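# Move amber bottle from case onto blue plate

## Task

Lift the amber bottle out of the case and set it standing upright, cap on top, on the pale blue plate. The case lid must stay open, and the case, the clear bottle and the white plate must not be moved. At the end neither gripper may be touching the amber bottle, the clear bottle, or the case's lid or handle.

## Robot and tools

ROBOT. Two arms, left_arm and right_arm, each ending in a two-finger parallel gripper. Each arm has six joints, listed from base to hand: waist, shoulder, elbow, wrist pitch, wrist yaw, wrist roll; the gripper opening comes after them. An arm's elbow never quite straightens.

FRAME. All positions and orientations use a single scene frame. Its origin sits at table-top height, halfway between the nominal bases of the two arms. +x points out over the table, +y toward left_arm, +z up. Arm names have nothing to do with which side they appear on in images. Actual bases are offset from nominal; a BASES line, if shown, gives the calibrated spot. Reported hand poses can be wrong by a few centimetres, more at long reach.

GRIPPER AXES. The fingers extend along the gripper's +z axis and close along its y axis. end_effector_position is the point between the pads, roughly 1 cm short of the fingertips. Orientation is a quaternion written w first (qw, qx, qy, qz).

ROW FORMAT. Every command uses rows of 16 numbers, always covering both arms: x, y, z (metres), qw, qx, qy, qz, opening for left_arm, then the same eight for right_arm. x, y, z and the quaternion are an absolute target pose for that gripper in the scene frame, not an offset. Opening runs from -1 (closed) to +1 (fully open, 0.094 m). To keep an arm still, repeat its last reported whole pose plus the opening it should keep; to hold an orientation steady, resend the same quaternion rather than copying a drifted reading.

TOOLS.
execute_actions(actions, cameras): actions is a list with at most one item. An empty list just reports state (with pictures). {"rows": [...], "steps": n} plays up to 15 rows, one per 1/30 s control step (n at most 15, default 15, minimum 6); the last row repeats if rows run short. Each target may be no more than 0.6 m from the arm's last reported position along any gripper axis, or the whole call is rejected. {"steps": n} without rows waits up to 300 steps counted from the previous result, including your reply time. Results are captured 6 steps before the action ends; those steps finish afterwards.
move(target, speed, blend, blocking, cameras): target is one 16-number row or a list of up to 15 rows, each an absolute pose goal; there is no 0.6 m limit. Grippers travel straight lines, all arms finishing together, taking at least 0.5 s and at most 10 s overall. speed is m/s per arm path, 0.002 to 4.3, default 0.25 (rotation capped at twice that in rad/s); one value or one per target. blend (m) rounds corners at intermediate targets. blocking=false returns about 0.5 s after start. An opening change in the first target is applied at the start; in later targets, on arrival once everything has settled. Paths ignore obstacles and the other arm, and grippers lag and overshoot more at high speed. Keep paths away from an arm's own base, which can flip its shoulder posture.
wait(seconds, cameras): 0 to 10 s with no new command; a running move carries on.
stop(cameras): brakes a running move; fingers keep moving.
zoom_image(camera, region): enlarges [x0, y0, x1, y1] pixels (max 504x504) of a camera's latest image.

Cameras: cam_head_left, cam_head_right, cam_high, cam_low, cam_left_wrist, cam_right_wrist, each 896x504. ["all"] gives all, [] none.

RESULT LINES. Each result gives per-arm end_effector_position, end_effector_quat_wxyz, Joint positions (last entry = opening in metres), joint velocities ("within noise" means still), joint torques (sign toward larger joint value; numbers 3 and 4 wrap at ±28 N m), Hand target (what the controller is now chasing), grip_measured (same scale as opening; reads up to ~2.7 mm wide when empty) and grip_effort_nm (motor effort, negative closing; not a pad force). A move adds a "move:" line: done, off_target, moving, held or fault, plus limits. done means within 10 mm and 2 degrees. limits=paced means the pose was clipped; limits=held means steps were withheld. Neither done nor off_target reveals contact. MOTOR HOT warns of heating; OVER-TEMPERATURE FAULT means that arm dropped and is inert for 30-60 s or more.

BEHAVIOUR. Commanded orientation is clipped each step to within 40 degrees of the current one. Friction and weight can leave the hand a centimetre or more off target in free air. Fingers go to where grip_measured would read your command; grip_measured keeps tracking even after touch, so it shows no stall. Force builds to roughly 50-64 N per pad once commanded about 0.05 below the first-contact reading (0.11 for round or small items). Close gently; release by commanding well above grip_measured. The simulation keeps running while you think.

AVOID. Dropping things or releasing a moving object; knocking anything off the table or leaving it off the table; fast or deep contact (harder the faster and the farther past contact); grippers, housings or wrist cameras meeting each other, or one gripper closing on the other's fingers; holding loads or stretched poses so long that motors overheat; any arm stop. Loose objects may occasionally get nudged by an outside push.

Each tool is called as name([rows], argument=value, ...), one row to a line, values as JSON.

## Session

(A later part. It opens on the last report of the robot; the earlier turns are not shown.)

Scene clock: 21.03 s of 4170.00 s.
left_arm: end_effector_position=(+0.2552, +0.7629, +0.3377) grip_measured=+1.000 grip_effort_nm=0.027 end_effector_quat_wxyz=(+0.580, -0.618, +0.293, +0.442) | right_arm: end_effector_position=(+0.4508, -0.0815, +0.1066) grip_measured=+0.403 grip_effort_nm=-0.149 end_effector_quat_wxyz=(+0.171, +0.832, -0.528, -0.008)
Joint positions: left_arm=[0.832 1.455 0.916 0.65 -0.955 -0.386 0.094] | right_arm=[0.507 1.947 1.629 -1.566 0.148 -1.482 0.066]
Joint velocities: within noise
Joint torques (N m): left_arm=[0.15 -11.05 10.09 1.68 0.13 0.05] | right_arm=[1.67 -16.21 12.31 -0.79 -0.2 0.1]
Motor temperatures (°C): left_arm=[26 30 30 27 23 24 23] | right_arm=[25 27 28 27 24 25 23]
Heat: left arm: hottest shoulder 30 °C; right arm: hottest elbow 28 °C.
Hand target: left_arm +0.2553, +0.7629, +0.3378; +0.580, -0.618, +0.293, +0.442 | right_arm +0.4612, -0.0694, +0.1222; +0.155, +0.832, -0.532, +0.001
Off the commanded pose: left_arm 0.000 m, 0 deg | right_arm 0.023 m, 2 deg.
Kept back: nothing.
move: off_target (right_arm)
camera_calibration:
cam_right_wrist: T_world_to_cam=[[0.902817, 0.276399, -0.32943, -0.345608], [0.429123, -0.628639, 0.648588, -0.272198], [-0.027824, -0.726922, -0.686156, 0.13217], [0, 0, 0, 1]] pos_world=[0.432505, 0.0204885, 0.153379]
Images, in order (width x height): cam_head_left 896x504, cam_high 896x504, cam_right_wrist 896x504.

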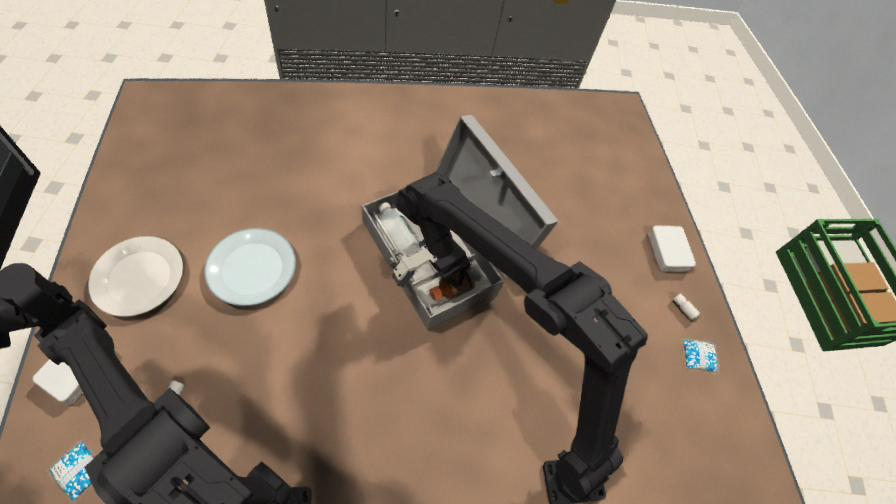

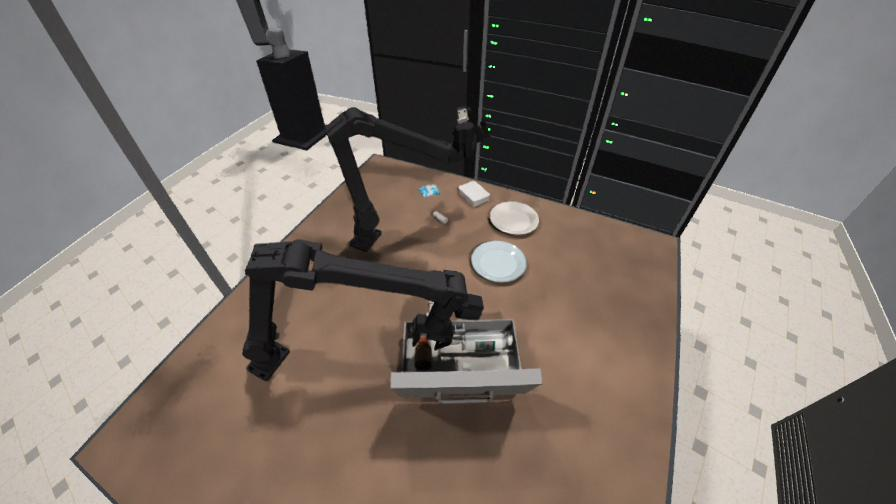

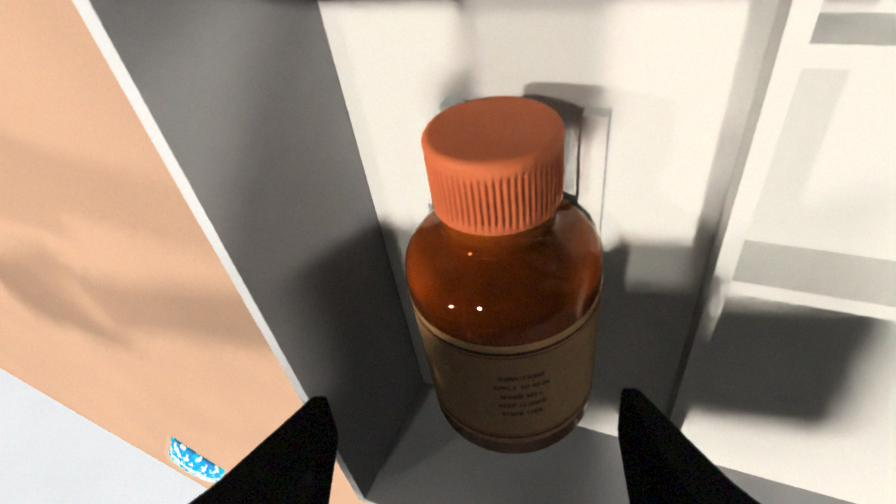

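move(target=[0.2552,0.7629,0.3377,0.580,-0.618,0.293,0.442,1,0.461,-0.079,0.096,0.1561,0.8323,-0.5319,0.001,0.3], speed=0.06, cameras=["cam_right_wrist","cam_head_left","cam_high"])

zoom_image(camera="cam_head_left", region=[350, 160, 560, 360])

Scene clock: 22.83 s of 4170.00 s.
left_arm: end_effector_position=(+0.2552, +0.7629, +0.3377) grip_measured=+1.000 grip_effort_nm=0.032 end_effector_quat_wxyz=(+0.580, -0.618, +0.293, +0.442) | right_arm: end_effector_position=(+0.4589, -0.0771, +0.1020) grip_measured=+0.303 grip_effort_nm=-0.149 end_effector_quat_wxyz=(+0.156, +0.833, -0.530, +0.000)
Joint positions: left_arm=[0.832 1.455 0.916 0.65 -0.955 -0.386 0.094] | right_arm=[0.507 1.95 1.629 -1.526 0.148 -1.482 0.061]
Joint velocities: within noise
Joint torques (N m): left_arm=[0.15 -11.05 10.1 1.68 0.14 0.04] | right_arm=[1.14 -15.09 7.3 0.49 0.01 -0.11]
Motor temperatures (°C): left_arm=[26 30 31 27 23 24 23] | right_arm=[25 28 28 27 24 25 23]
Heat: left arm: hottest elbow 31 °C; right arm: hottest shoulder 28 °C.
Hand target: left_arm +0.2553, +0.7629, +0.3378; +0.580, -0.618, +0.293, +0.442 | right_arm +0.4610, -0.0791, +0.0961; +0.156, +0.832, -0.532, +0.001
Off the commanded pose: left_arm 0.000 m, 0 deg | right_arm 0.007 m, 0 deg.
Kept back: nothing.
move: done
camera_calibration:
cam_right_wrist: T_world_to_cam=[[0.912865, 0.281944, -0.29527, -0.363402], [0.408225, -0.639909, 0.651052, -0.261504], [-0.00538525, -0.71486, -0.699247, 0.124497], [0, 0, 0, 1]] pos_world=[0.43916, 0.0241183, 0.150006]
Images, in order (width x height): cam_head_left 896x504, cam_high 896x504, cam_right_wrist 896x504.

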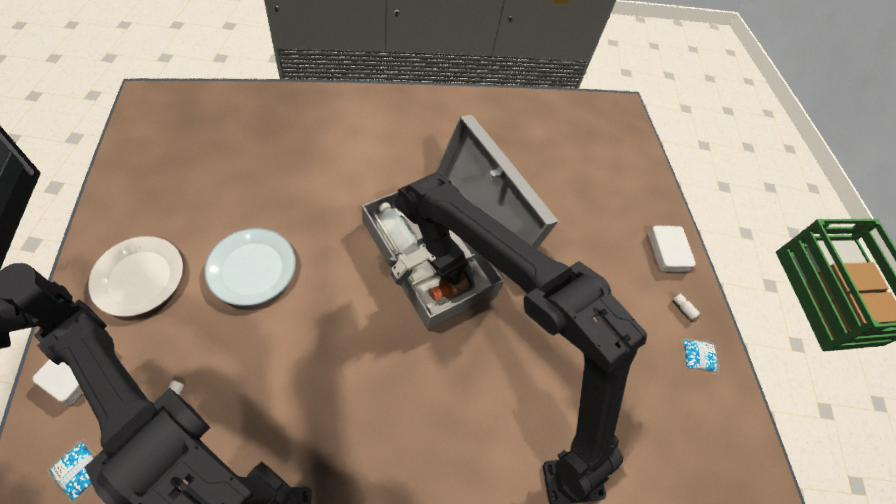

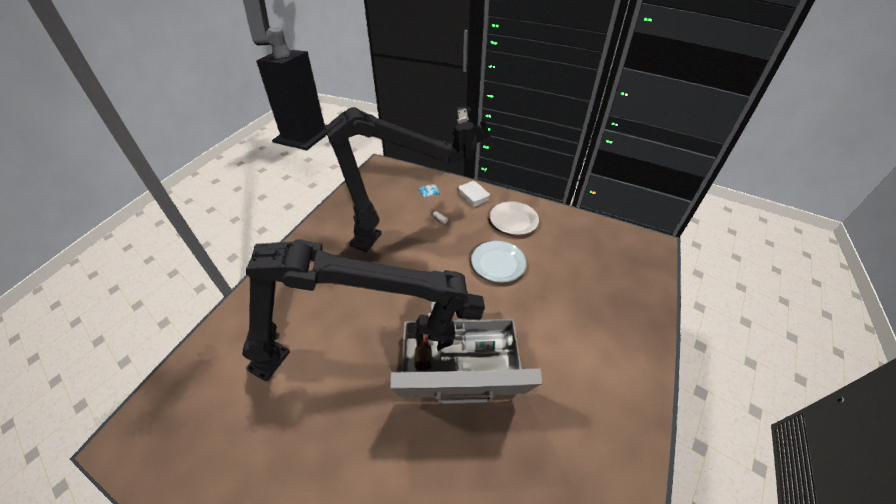

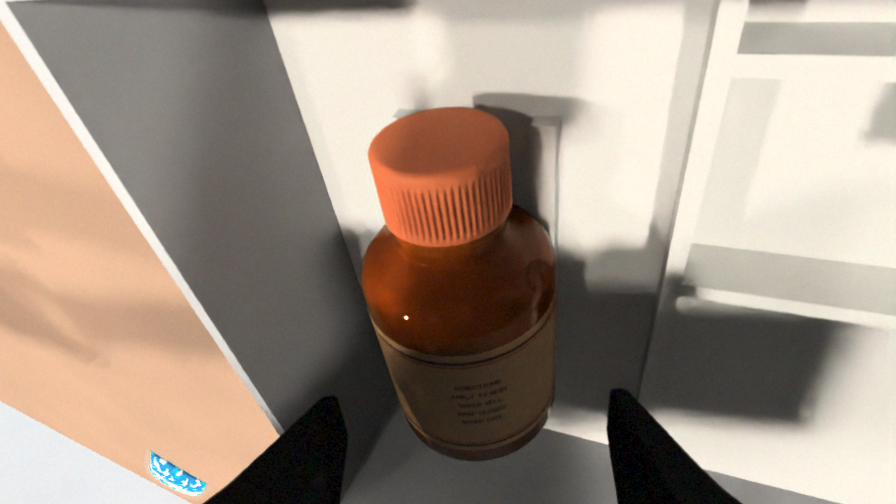

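Scaled by 2.400 from the camera's 896x504 image, which has a finer 1280x720 frame.

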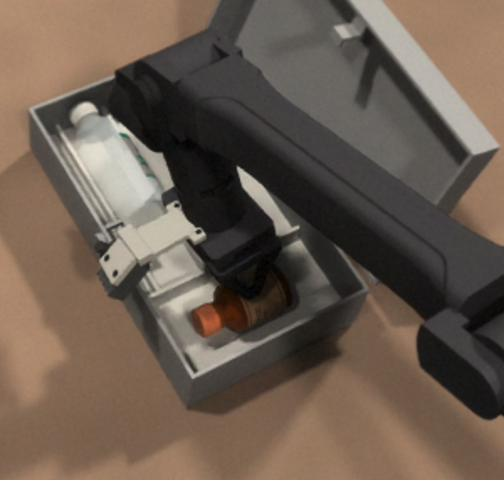

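move(target=[0.2552,0.7629,0.3377,0.580,-0.618,0.293,0.442,1,0.4545,-0.0895,0.070,0.1561,0.8323,-0.5319,0.001,0.28], speed=0.05, cameras=["cam_right_wrist","cam_head_left","cam_high"])

zoom_image(camera="cam_head_left", region=[350, 160, 560, 360])

zoom_image(camera="cam_high", region=[380, 260, 540, 420])

Scene clock: 24.33 s of 4170.00 s.
left_arm: end_effector_position=(+0.2552, +0.7629, +0.3377) grip_measured=+1.000 grip_effort_nm=0.032 end_effector_quat_wxyz=(+0.580, -0.618, +0.293, +0.442) | right_arm: end_effector_position=(+0.4515, -0.0845, +0.0752) grip_measured=+0.283 grip_effort_nm=-0.149 end_effector_quat_wxyz=(+0.156, +0.832, -0.532, +0.001)
Joint positions: left_arm=[0.832 1.455 0.916 0.65 -0.955 -0.386 0.094] | right_arm=[0.503 1.95 1.555 -1.451 0.151 -1.482 0.06]
Joint velocities: within noise
Joint torques (N m): left_arm=[0.15 -10.99 10.1 1.69 0.14 0.05] | right_arm=[0.62 -15.74 6.97 0.46 -0.04 -0.16]
Motor temperatures (°C): left_arm=[26 30 31 27 23 24 23] | right_arm=[25 28 28 27 24 25 23]
Heat: left arm: hottest elbow 31 °C; right arm: hottest shoulder 28 °C.
Hand target: left_arm +0.2553, +0.7629, +0.3378; +0.580, -0.618, +0.293, +0.442 | right_arm +0.4545, -0.0895, +0.0700; +0.156, +0.832, -0.532, +0.001
Off the commanded pose: left_arm 0.000 m, 0 deg | right_arm 0.008 m, 0 deg.
Kept back: nothing.
move: done
camera_calibration:
cam_right_wrist: T_world_to_cam=[[0.914341, 0.277748, -0.294682, -0.363565], [0.404884, -0.63976, 0.653281, -0.244342], [-0.00707878, -0.716633, -0.697414, 0.100824], [0, 0, 0, 1]] pos_world=[0.432067, 0.0169129, 0.122803]
Images, in order (width x height): cam_head_left 896x504, cam_high 896x504, cam_right_wrist 896x504.

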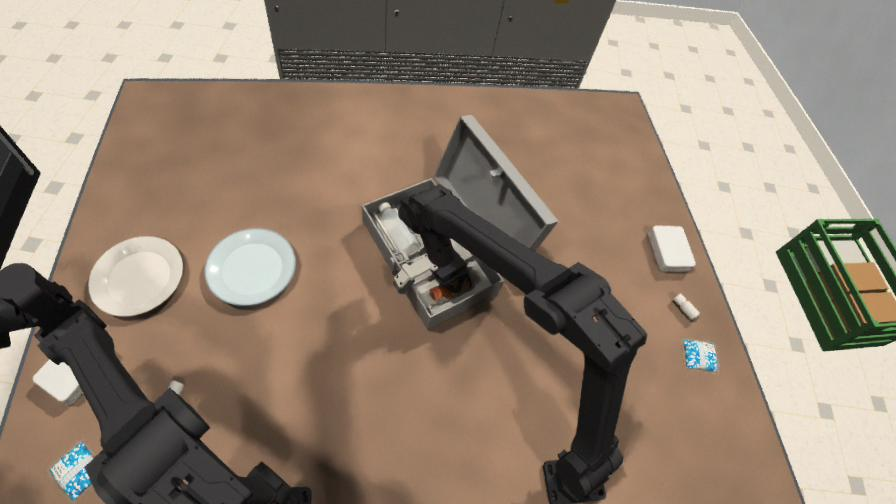

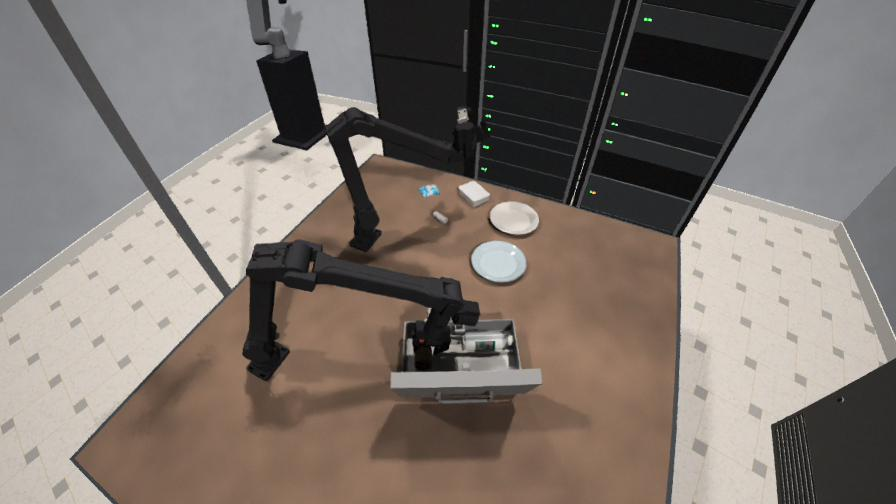

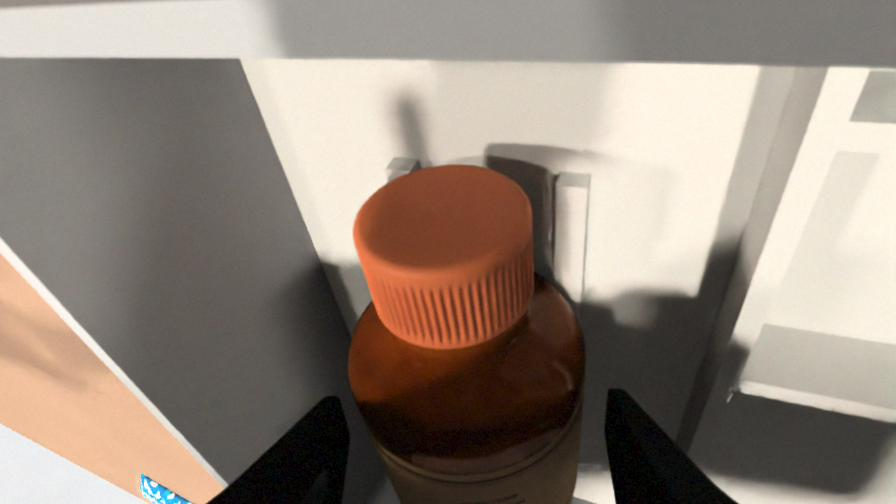

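Scaled by 2.400 from the camera's 896x504 image, which has a finer 1280x720 frame.

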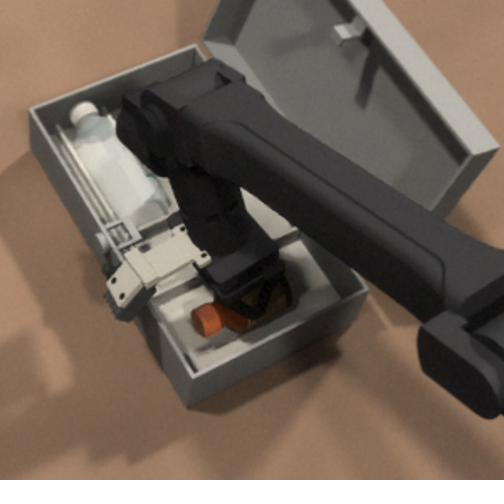

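Scaled by 3.150 from the camera's 896x504 image, which has a finer 1280x720 frame.

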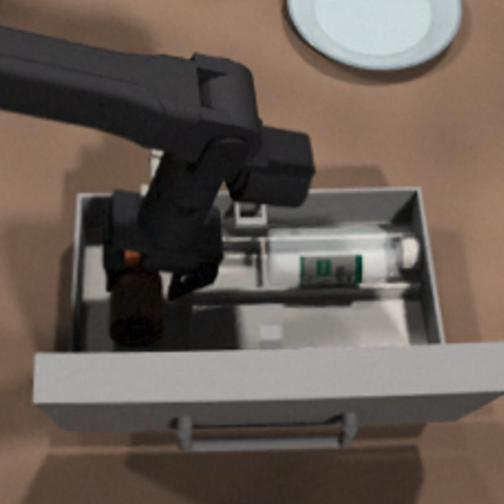

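move(target=[0.2552,0.7629,0.3377,0.580,-0.618,0.293,0.442,1,0.4550,-0.0945,0.0625,0.1561,0.8323,-0.5319,0.001,0.28], speed=0.05, cameras=["cam_right_wrist","cam_head_left","cam_high"])

zoom_image(camera="cam_right_wrist", region=[230, 300, 734, 504])

Scene clock: 25.60 s of 4170.00 s.
left_arm: end_effector_position=(+0.2552, +0.7629, +0.3377) grip_measured=+1.000 grip_effort_nm=0.032 end_effector_quat_wxyz=(+0.580, -0.618, +0.293, +0.442) | right_arm: end_effector_position=(+0.4525, -0.0897, +0.0688) grip_measured=+0.283 grip_effort_nm=-0.144 end_effector_quat_wxyz=(+0.155, +0.831, -0.534, +0.002)
Joint positions: left_arm=[0.832 1.455 0.916 0.65 -0.955 -0.386 0.094] | right_arm=[0.493 1.951 1.538 -1.43 0.154 -1.486 0.06]
Joint velocities: within noise
Joint torques (N m): left_arm=[0.15 -11.05 10.1 1.68 0.14 0.05] | right_arm=[0.97 -15.38 6.95 0.47 -0.06 -0.19]
Motor temperatures (°C): left_arm=[26 30 31 27 23 24 23] | right_arm=[25 28 28 27 24 25 23]
Heat: left arm: hottest elbow 31 °C; right arm: hottest shoulder 28 °C.
Hand target: left_arm +0.2553, +0.7629, +0.3378; +0.580, -0.618, +0.293, +0.442 | right_arm +0.4548, -0.0946, +0.0626; +0.156, +0.832, -0.532, +0.001
Off the commanded pose: left_arm 0.000 m, 0 deg | right_arm 0.008 m, 0 deg.
Kept back: nothing.
move: done
camera_calibration:
cam_right_wrist: T_world_to_cam=[[0.916409, 0.274133, -0.291627, -0.36635], [0.400166, -0.641867, 0.65412, -0.241943], [-0.00787017, -0.716141, -0.697911, 0.0931101], [0, 0, 0, 1]] pos_world=[0.433276, 0.0118129, 0.116405]
Images, in order (width x height): cam_head_left 896x504, cam_high 896x504, cam_right_wrist 896x504.

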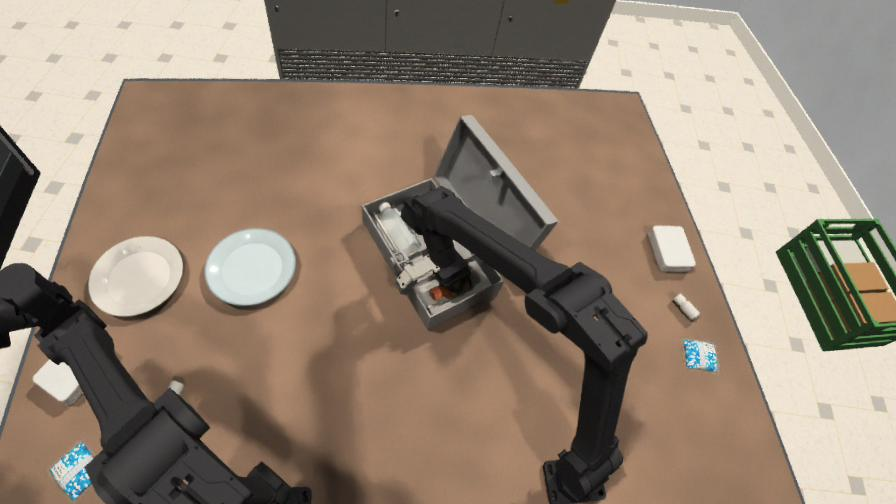

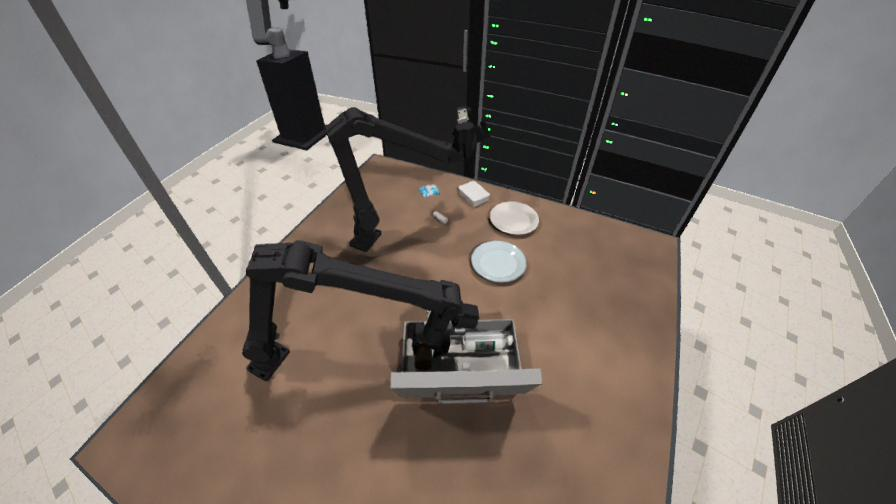

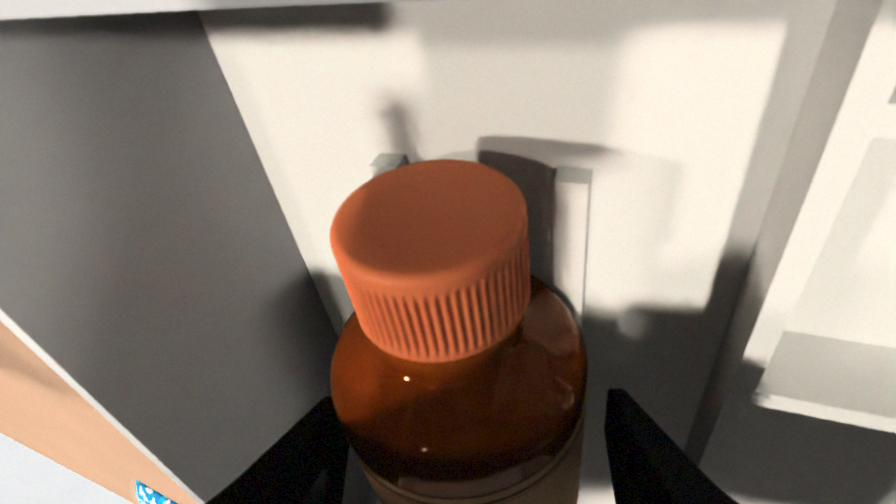

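Scaled by 1.000.

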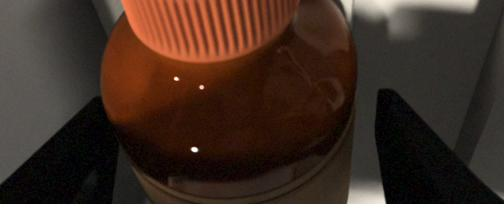

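execute_actions([
  {"rows":[[0.2552,0.7629,0.3377,0.580,-0.618,0.293,0.442,1,0.4550,-0.0945,0.0625,0.1561,0.8323,-0.5319,0.001,0.26],[0.2552,0.7629,0.3377,0.580,-0.618,0.293,0.442,1,0.4550,-0.0945,0.0625,0.1561,0.8323,-0.5319,0.001,0.245],[0.2552,0.7629,0.3377,0.580,-0.618,0.293,0.442,1,0.4550,-0.0945,0.0625,0.1561,0.8323,-0.5319,0.001,0.23],[0.2552,0.7629,0.3377,0.580,-0.618,0.293,0.442,1,0.4550,-0.0945,0.0625,0.1561,0.8323,-0.5319,0.001,0.215],[0.2552,0.7629,0.3377,0.580,-0.618,0.293,0.442,1,0.4550,-0.0945,0.0625,0.1561,0.8323,-0.5319,0.001,0.20],[0.2552,0.7629,0.3377,0.580,-0.618,0.293,0.442,1,0.4550,-0.0945,0.0625,0.1561,0.8323,-0.5319,0.001,0.19],[0.2552,0.7629,0.3377,0.580,-0.618,0.293,0.442,1,0.4550,-0.0945,0.0625,0.1561,0.8323,-0.5319,0.001,0.18],[0.2552,0.7629,0.3377,0.580,-0.618,0.293,0.442,1,0.4550,-0.0945,0.0625,0.1561,0.8323,-0.5319,0.001,0.17],[0.2552,0.7629,0.3377,0.580,-0.618,0.293,0.442,1,0.4550,-0.0945,0.0625,0.1561,0.8323,-0.5319,0.001,0.16],[0.2552,0.7629,0.3377,0.580,-0.618,0.293,0.442,1,0.4550,-0.0945,0.0625,0.1561,0.8323,-0.5319,0.001,0.15],[0.2552,0.7629,0.3377,0.580,-0.618,0.293,0.442,1,0.4550,-0.0945,0.0625,0.1561,0.8323,-0.5319,0.001,0.14],[0.2552,0.7629,0.3377,0.580,-0.618,0.293,0.442,1,0.4550,-0.0945,0.0625,0.1561,0.8323,-0.5319,0.001,0.13],[0.2552,0.7629,0.3377,0.580,-0.618,0.293,0.442,1,0.4550,-0.0945,0.0625,0.1561,0.8323,-0.5319,0.001,0.12],[0.2552,0.7629,0.3377,0.580,-0.618,0.293,0.442,1,0.4550,-0.0945,0.0625,0.1561,0.8323,-0.5319,0.001,0.11],[0.2552,0.7629,0.3377,0.580,-0.618,0.293,0.442,1,0.4550,-0.0945,0.0625,0.1561,0.8323,-0.5319,0.001,0.10]],"steps":15},
], cameras=[])

execute_actions([
  {"rows":[[0.2552,0.7629,0.3377,0.580,-0.618,0.293,0.442,1,0.4550,-0.0945,0.0625,0.1561,0.8323,-0.5319,0.001,0.09],[0.2552,0.7629,0.3377,0.580,-0.618,0.293,0.442,1,0.4550,-0.0945,0.0625,0.1561,0.8323,-0.5319,0.001,0.08],[0.2552,0.7629,0.3377,0.580,-0.618,0.293,0.442,1,0.4550,-0.0945,0.0625,0.1561,0.8323,-0.5319,0.001,0.07],[0.2552,0.7629,0.3377,0.580,-0.618,0.293,0.442,1,0.4550,-0.0945,0.0625,0.1561,0.8323,-0.5319,0.001,0.06],[0.2552,0.7629,0.3377,0.580,-0.618,0.293,0.442,1,0.4550,-0.0945,0.0625,0.1561,0.8323,-0.5319,0.001,0.05],[0.2552,0.7629,0.3377,0.580,-0.618,0.293,0.442,1,0.4550,-0.0945,0.0625,0.1561,0.8323,-0.5319,0.001,0.04],[0.2552,0.7629,0.3377,0.580,-0.618,0.293,0.442,1,0.4550,-0.0945,0.0625,0.1561,0.8323,-0.5319,0.001,0.03],[0.2552,0.7629,0.3377,0.580,-0.618,0.293,0.442,1,0.4550,-0.0945,0.0625,0.1561,0.8323,-0.5319,0.001,0.02],[0.2552,0.7629,0.3377,0.580,-0.618,0.293,0.442,1,0.4550,-0.0945,0.0625,0.1561,0.8323,-0.5319,0.001,0.01],[0.2552,0.7629,0.3377,0.580,-0.618,0.293,0.442,1,0.4550,-0.0945,0.0625,0.1561,0.8323,-0.5319,0.001,0.0],[0.2552,0.7629,0.3377,0.580,-0.618,0.293,0.442,1,0.4550,-0.0945,0.0625,0.1561,0.8323,-0.5319,0.001,-0.01],[0.2552,0.7629,0.3377,0.580,-0.618,0.293,0.442,1,0.4550,-0.0945,0.0625,0.1561,0.8323,-0.5319,0.001,-0.02],[0.2552,0.7629,0.3377,0.580,-0.618,0.293,0.442,1,0.4550,-0.0945,0.0625,0.1561,0.8323,-0.5319,0.001,-0.03],[0.2552,0.7629,0.3377,0.580,-0.618,0.293,0.442,1,0.4550,-0.0945,0.0625,0.1561,0.8323,-0.5319,0.001,-0.04]],"steps":15},
], cameras=[])

execute_actions(actions=[], cameras=["cam_right_wrist"])

Scene clock: 27.40 s of 4170.00 s.
left_arm: end_effector_position=(+0.2552, +0.7629, +0.3377) grip_measured=+1.000 grip_effort_nm=0.027 end_effector_quat_wxyz=(+0.580, -0.618, +0.293, +0.442) | right_arm: end_effector_position=(+0.4526, -0.0896, +0.0687) grip_measured=+0.196 grip_effort_nm=-0.149 end_effector_quat_wxyz=(+0.155, +0.831, -0.534, +0.002)
Joint positions: left_arm=[0.832 1.455 0.916 0.65 -0.955 -0.386 0.094] | right_arm=[0.493 1.951 1.538 -1.429 0.154 -1.487 0.056]
Joint velocities: left_arm=[within noise] | right_arm=[-0.005 0.005 -0.002 0.007 0.022 -0.007 -0.016]
Joint torques (N m): left_arm=[0.15 -11.05 10.09 1.68 0.14 0.05] | right_arm=[0.67 -15.38 6.82 0.58 0 -0.19]
Motor temperatures (°C): left_arm=[26 30 32 27 23 24 23] | right_arm=[25 28 28 26 24 25 23]
Heat: left arm: hottest elbow 32 °C; right arm: hottest shoulder 28 °C.
Steps of this call (1-45: nothing new was sent; 46-54: this action's first 9). Readings (end_effector_position of left_arm | right_arm):
46: (+0.2552, +0.7629, +0.3377) | (+0.4526, -0.0896, +0.0687)
47: (+0.2552, +0.7629, +0.3377) | (+0.4526, -0.0896, +0.0687)
49: (+0.2552, +0.7629, +0.3377) | (+0.4526, -0.0896, +0.0687)
53: (+0.2552, +0.7629, +0.3377) | (+0.4526, -0.0896, +0.0687)
54: the state above
No camera images: "cameras" was empty.

Scene clock: 27.90 s of 4170.00 s.
left_arm: end_effector_position=(+0.2552, +0.7629, +0.3377) grip_measured=+1.000 grip_effort_nm=0.032 end_effector_quat_wxyz=(+0.580, -0.618, +0.293, +0.442) | right_arm: end_effector_position=(+0.4525, -0.0897, +0.0686) grip_measured=+0.082 grip_effort_nm=-0.823 end_effector_quat_wxyz=(+0.155, +0.832, -0.533, +0.002)
Joint positions: left_arm=[0.832 1.455 0.916 0.65 -0.955 -0.386 0.094] | right_arm=[0.493 1.951 1.538 -1.429 0.154 -1.488 0.051]
Joint velocities: within noise
Joint torques (N m): left_arm=[0.21 -11.05 10.1 1.69 0.14 0.05] | right_arm=[0.67 -14.86 6.91 0.46 0 -0.16]
Motor temperatures (°C): left_arm=[26 30 32 27 23 24 23] | right_arm=[25 28 28 26 24 25 23]
Heat: left arm: hottest elbow 32 °C; right arm: hottest shoulder 28 °C.
Off your previous action's commanded pose at its last step (step 6 of this call): left_arm 0.000 m, 0 deg | right_arm 0.008 m, 0 deg.
Steps of this call (1-6: your previous action's last 6; 7-15: this action's first 9). Readings (end_effector_position of left_arm | right_arm):
7: (+0.2552, +0.7629, +0.3377) | (+0.4526, -0.0896, +0.0687)
8: (+0.2552, +0.7629, +0.3377) | (+0.4526, -0.0896, +0.0687)
10: (+0.2552, +0.7629, +0.3377) | (+0.4525, -0.0897, +0.0686)
14: (+0.2552, +0.7629, +0.3377) | (+0.4525, -0.0897, +0.0686)
15: the state above
No camera images: "cameras" was empty.

Scene clock: 28.10 s of 4170.00 s.
left_arm: end_effector_position=(+0.2552, +0.7629, +0.3377) grip_measured=+1.000 grip_effort_nm=0.027 end_effector_quat_wxyz=(+0.580, -0.618, +0.293, +0.442) | right_arm: end_effector_position=(+0.4525, -0.0897, +0.0686) grip_measured=+0.073 grip_effort_nm=-1.004 end_effector_quat_wxyz=(+0.155, +0.832, -0.533, +0.002)
Joint positions: left_arm=[0.832 1.455 0.916 0.65 -0.955 -0.386 0.094] | right_arm=[0.493 1.951 1.538 -1.429 0.154 -1.488 0.05]
Joint velocities: within noise
Joint torques (N m): left_arm=[0.21 -11.05 10.09 1.68 0.13 0.05] | right_arm=[0.67 -14.86 6.63 0.43 -0.09 -0.19]
Motor temperatures (°C): left_arm=[26 30 32 27 23 24 23] | right_arm=[25 28 28 26 24 25 23]
Heat: left arm: hottest elbow 32 °C; right arm: hottest shoulder 28 °C.
Hand target: left_arm +0.2553, +0.7629, +0.3378; +0.580, -0.618, +0.293, +0.442 | right_arm +0.4549, -0.0945, +0.0626; +0.156, +0.832, -0.532, +0.001
Off the commanded pose: left_arm 0.000 m, 0 deg | right_arm 0.008 m, 0 deg.
Steps of this call (1-6: your previous action's last 6). Readings (end_effector_position of left_arm | right_arm):
1: (+0.2552, +0.7629, +0.3377) | (+0.4525, -0.0897, +0.0686)
2: (+0.2552, +0.7629, +0.3377) | (+0.4525, -0.0897, +0.0686)
4: (+0.2552, +0.7629, +0.3377) | (+0.4525, -0.0897, +0.0686)
6: the state above
camera_calibration:
cam_right_wrist: T_world_to_cam=[[0.916018, 0.275549, -0.291521, -0.366118], [0.401079, -0.641586, 0.653837, -0.242267], [-0.00687194, -0.715849, -0.698221, 0.0925692], [0, 0, 0, 1]] pos_world=[0.433175, 0.011714, 0.116306]
Images, in order (width x height): cam_right_wrist 896x504.

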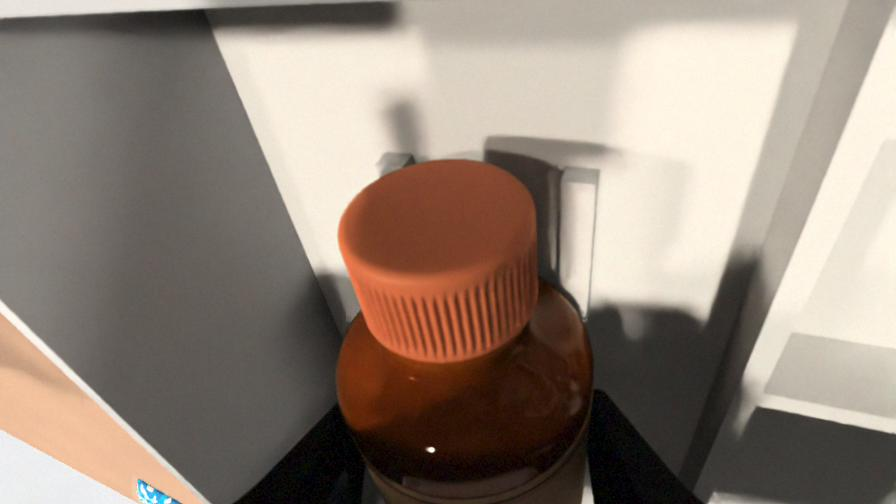

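execute_actions([
  {"rows":[[0.2552,0.7629,0.3377,0.580,-0.618,0.293,0.442,1,0.4550,-0.0945,0.0625,0.1561,0.8323,-0.5319,0.001,-0.07],[0.2552,0.7629,0.3377,0.580,-0.618,0.293,0.442,1,0.4550,-0.0945,0.0645,0.1561,0.8323,-0.5319,0.001,-0.10],[0.2552,0.7629,0.3377,0.580,-0.618,0.293,0.442,1,0.4550,-0.0945,0.0665,0.1561,0.8323,-0.5319,0.001,-0.13]],"steps":12},
], cameras=[])

move(target=[0.2552,0.7629,0.3377,0.580,-0.618,0.293,0.442,1,0.455,-0.088,0.17,0.1561,0.8323,-0.5319,0.001,-0.13], speed=0.1)

Scene clock: 29.20 s of 4170.00 s.
left_arm: end_effector_position=(+0.2552, +0.7629, +0.3377) grip_measured=+1.000 grip_effort_nm=0.032 end_effector_quat_wxyz=(+0.580, -0.618, +0.293, +0.442) | right_arm: end_effector_position=(+0.4525, -0.0897, +0.0686) grip_measured=+0.072 grip_effort_nm=-1.038 end_effector_quat_wxyz=(+0.155, +0.832, -0.533, +0.002)
Joint positions: left_arm=[0.832 1.455 0.916 0.65 -0.955 -0.386 0.094] | right_arm=[0.493 1.951 1.538 -1.429 0.154 -1.488 0.05]
Joint velocities: within noise
Joint torques (N m): left_arm=[0.15 -10.99 10.09 1.68 0.14 0.05] | right_arm=[0.62 -15.56 7.1 0.01 -0.04 -0.21]
Motor temperatures (°C): left_arm=[26 31 32 27 23 24 23] | right_arm=[25 28 28 26 24 25 23]
Heat: left arm: hottest elbow 32 °C; right arm: hottest shoulder 28 °C.
Steps of this call (1-27: nothing new was sent; 28-33: this action's first 6). Readings (end_effector_position of left_arm | right_arm):
28: (+0.2552, +0.7629, +0.3377) | (+0.4525, -0.0897, +0.0686)
29: (+0.2552, +0.7629, +0.3377) | (+0.4525, -0.0897, +0.0686)
31: (+0.2552, +0.7629, +0.3377) | (+0.4525, -0.0897, +0.0686)
33: the state above
No camera images: "cameras" was empty.

Scene clock: 30.97 s of 4170.00 s.
left_arm: end_effector_position=(+0.2552, +0.7629, +0.3377) grip_measured=+1.000 grip_effort_nm=0.032 end_effector_quat_wxyz=(+0.580, -0.618, +0.293, +0.442) | right_arm: end_effector_position=(+0.4412, -0.0958, +0.1402) grip_measured=+0.072 grip_effort_nm=-1.043 end_effector_quat_wxyz=(+0.182, +0.829, -0.529, -0.013)
Joint positions: left_arm=[0.832 1.455 0.916 0.65 -0.955 -0.386 0.094] | right_arm=[0.493 1.897 1.641 -1.649 0.154 -1.488 0.05]
Joint velocities: within noise
Joint torques (N m): left_arm=[0.15 -11.05 10.1 1.68 0.13 0.04] | right_arm=[1.79 -16.32 13.34 -0.75 -0.18 -0.15]
Motor temperatures (°C): left_arm=[26 31 32 27 23 24 23] | right_arm=[25 29 29 26 24 25 24]
Heat: left arm: hottest elbow 32 °C; right arm: hottest shoulder 29 °C.
Hand target: left_arm +0.2553, +0.7629, +0.3378; +0.580, -0.618, +0.293, +0.442 | right_arm +0.4535, -0.0889, +0.1700; +0.156, +0.832, -0.532, +0.001
Off your previous action's commanded pose at its last step (step 6 of this call): left_arm 0.000 m, 0 deg | right_arm 0.006 m, 0 deg.
Off the commanded pose: left_arm 0.000 m, 0 deg | right_arm 0.034 m, 3 deg.
Kept back: nothing.
move: off_target (right_arm)
camera_calibration:
cam_left_wrist: T_world_to_cam=[[0.894457, 0.256783, 0.366072, -0.541338], [0.442574, -0.391522, -0.806746, 0.500975], [-0.0638332, 0.883613, -0.463846, -0.398292], [0, 0, 0, 1]] pos_world=[0.237061, 0.687086, 0.417582]
cam_right_wrist: T_world_to_cam=[[0.898215, 0.266024, -0.349915, -0.318028], [0.437252, -0.622158, 0.649407, -0.301866], [-0.0449442, -0.736308, -0.675152, 0.149758], [0, 0, 0, 1]] pos_world=[0.42438, 0.0070629, 0.185861]

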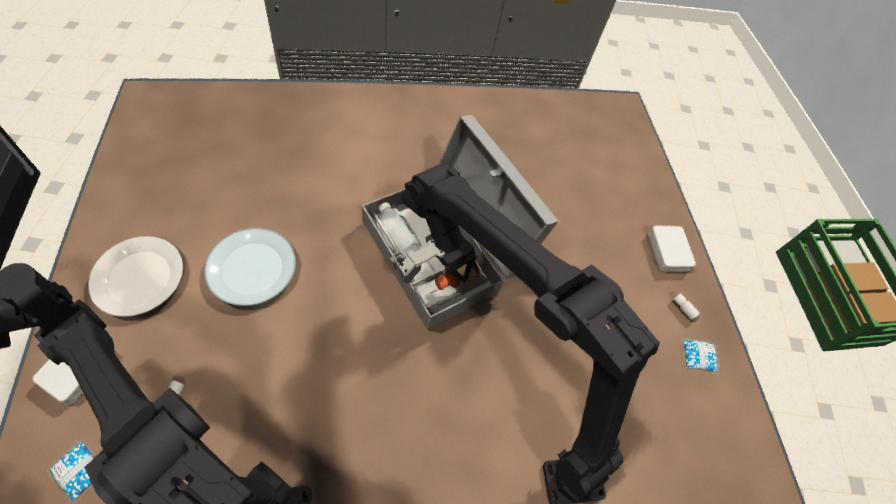

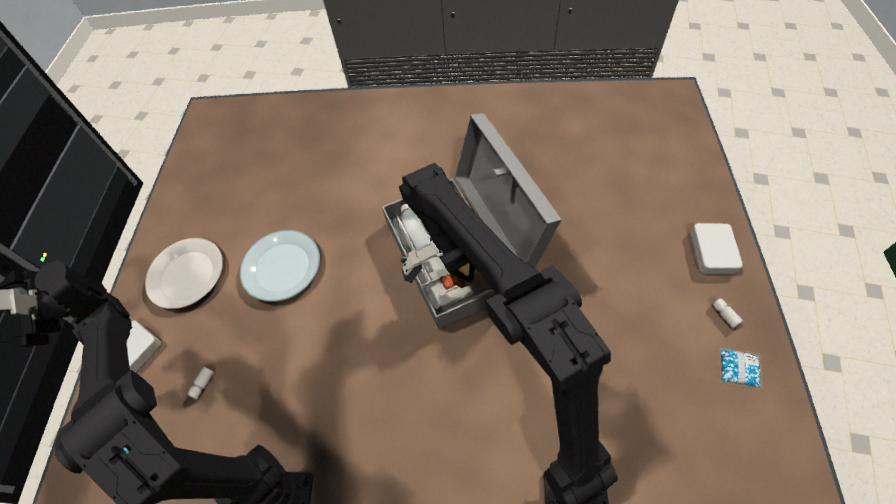

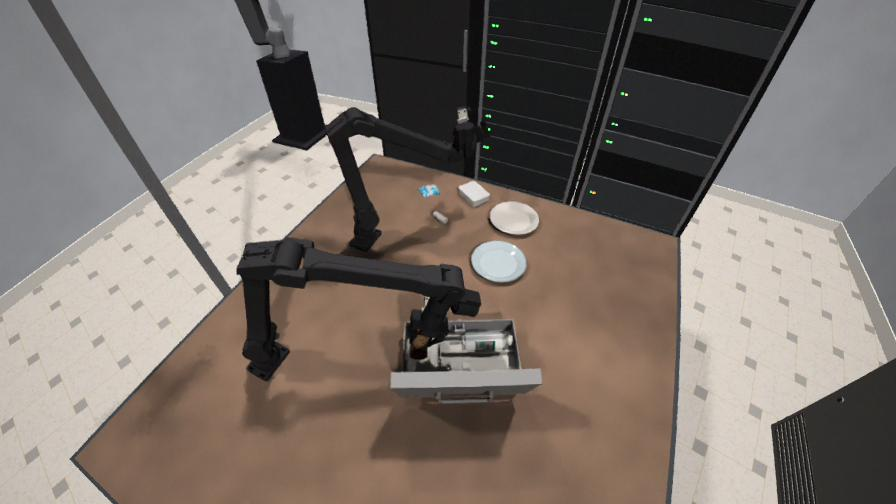

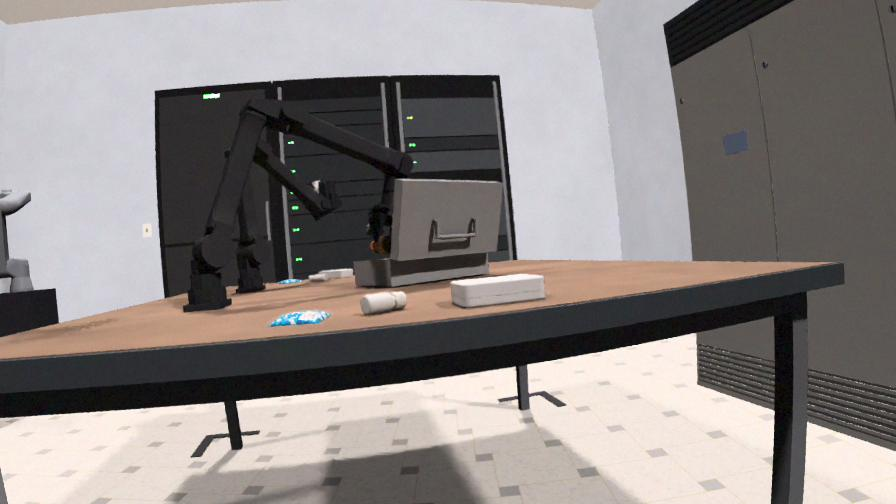

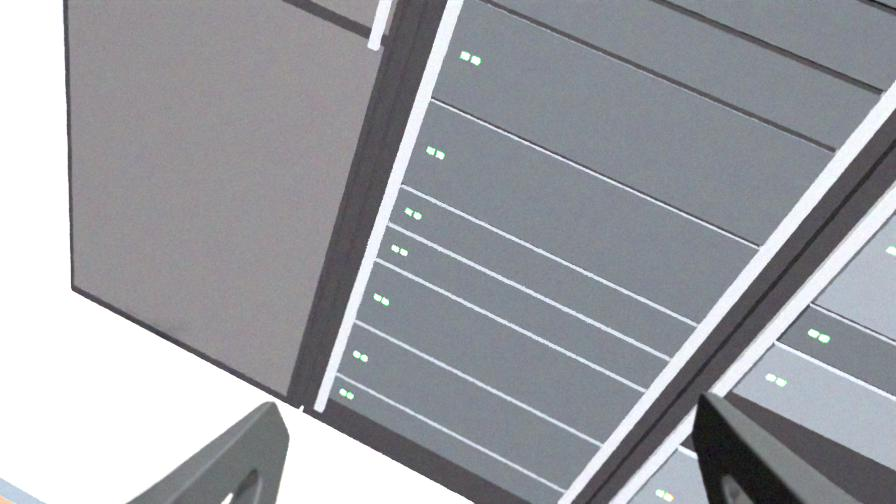

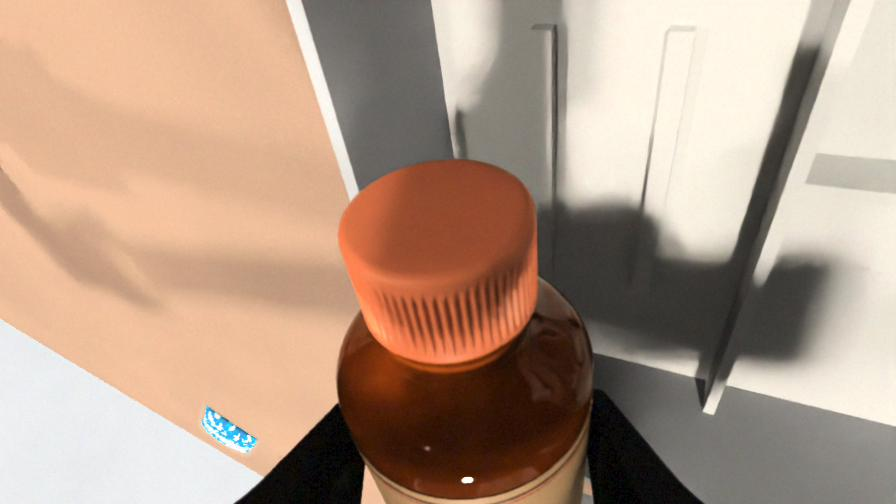

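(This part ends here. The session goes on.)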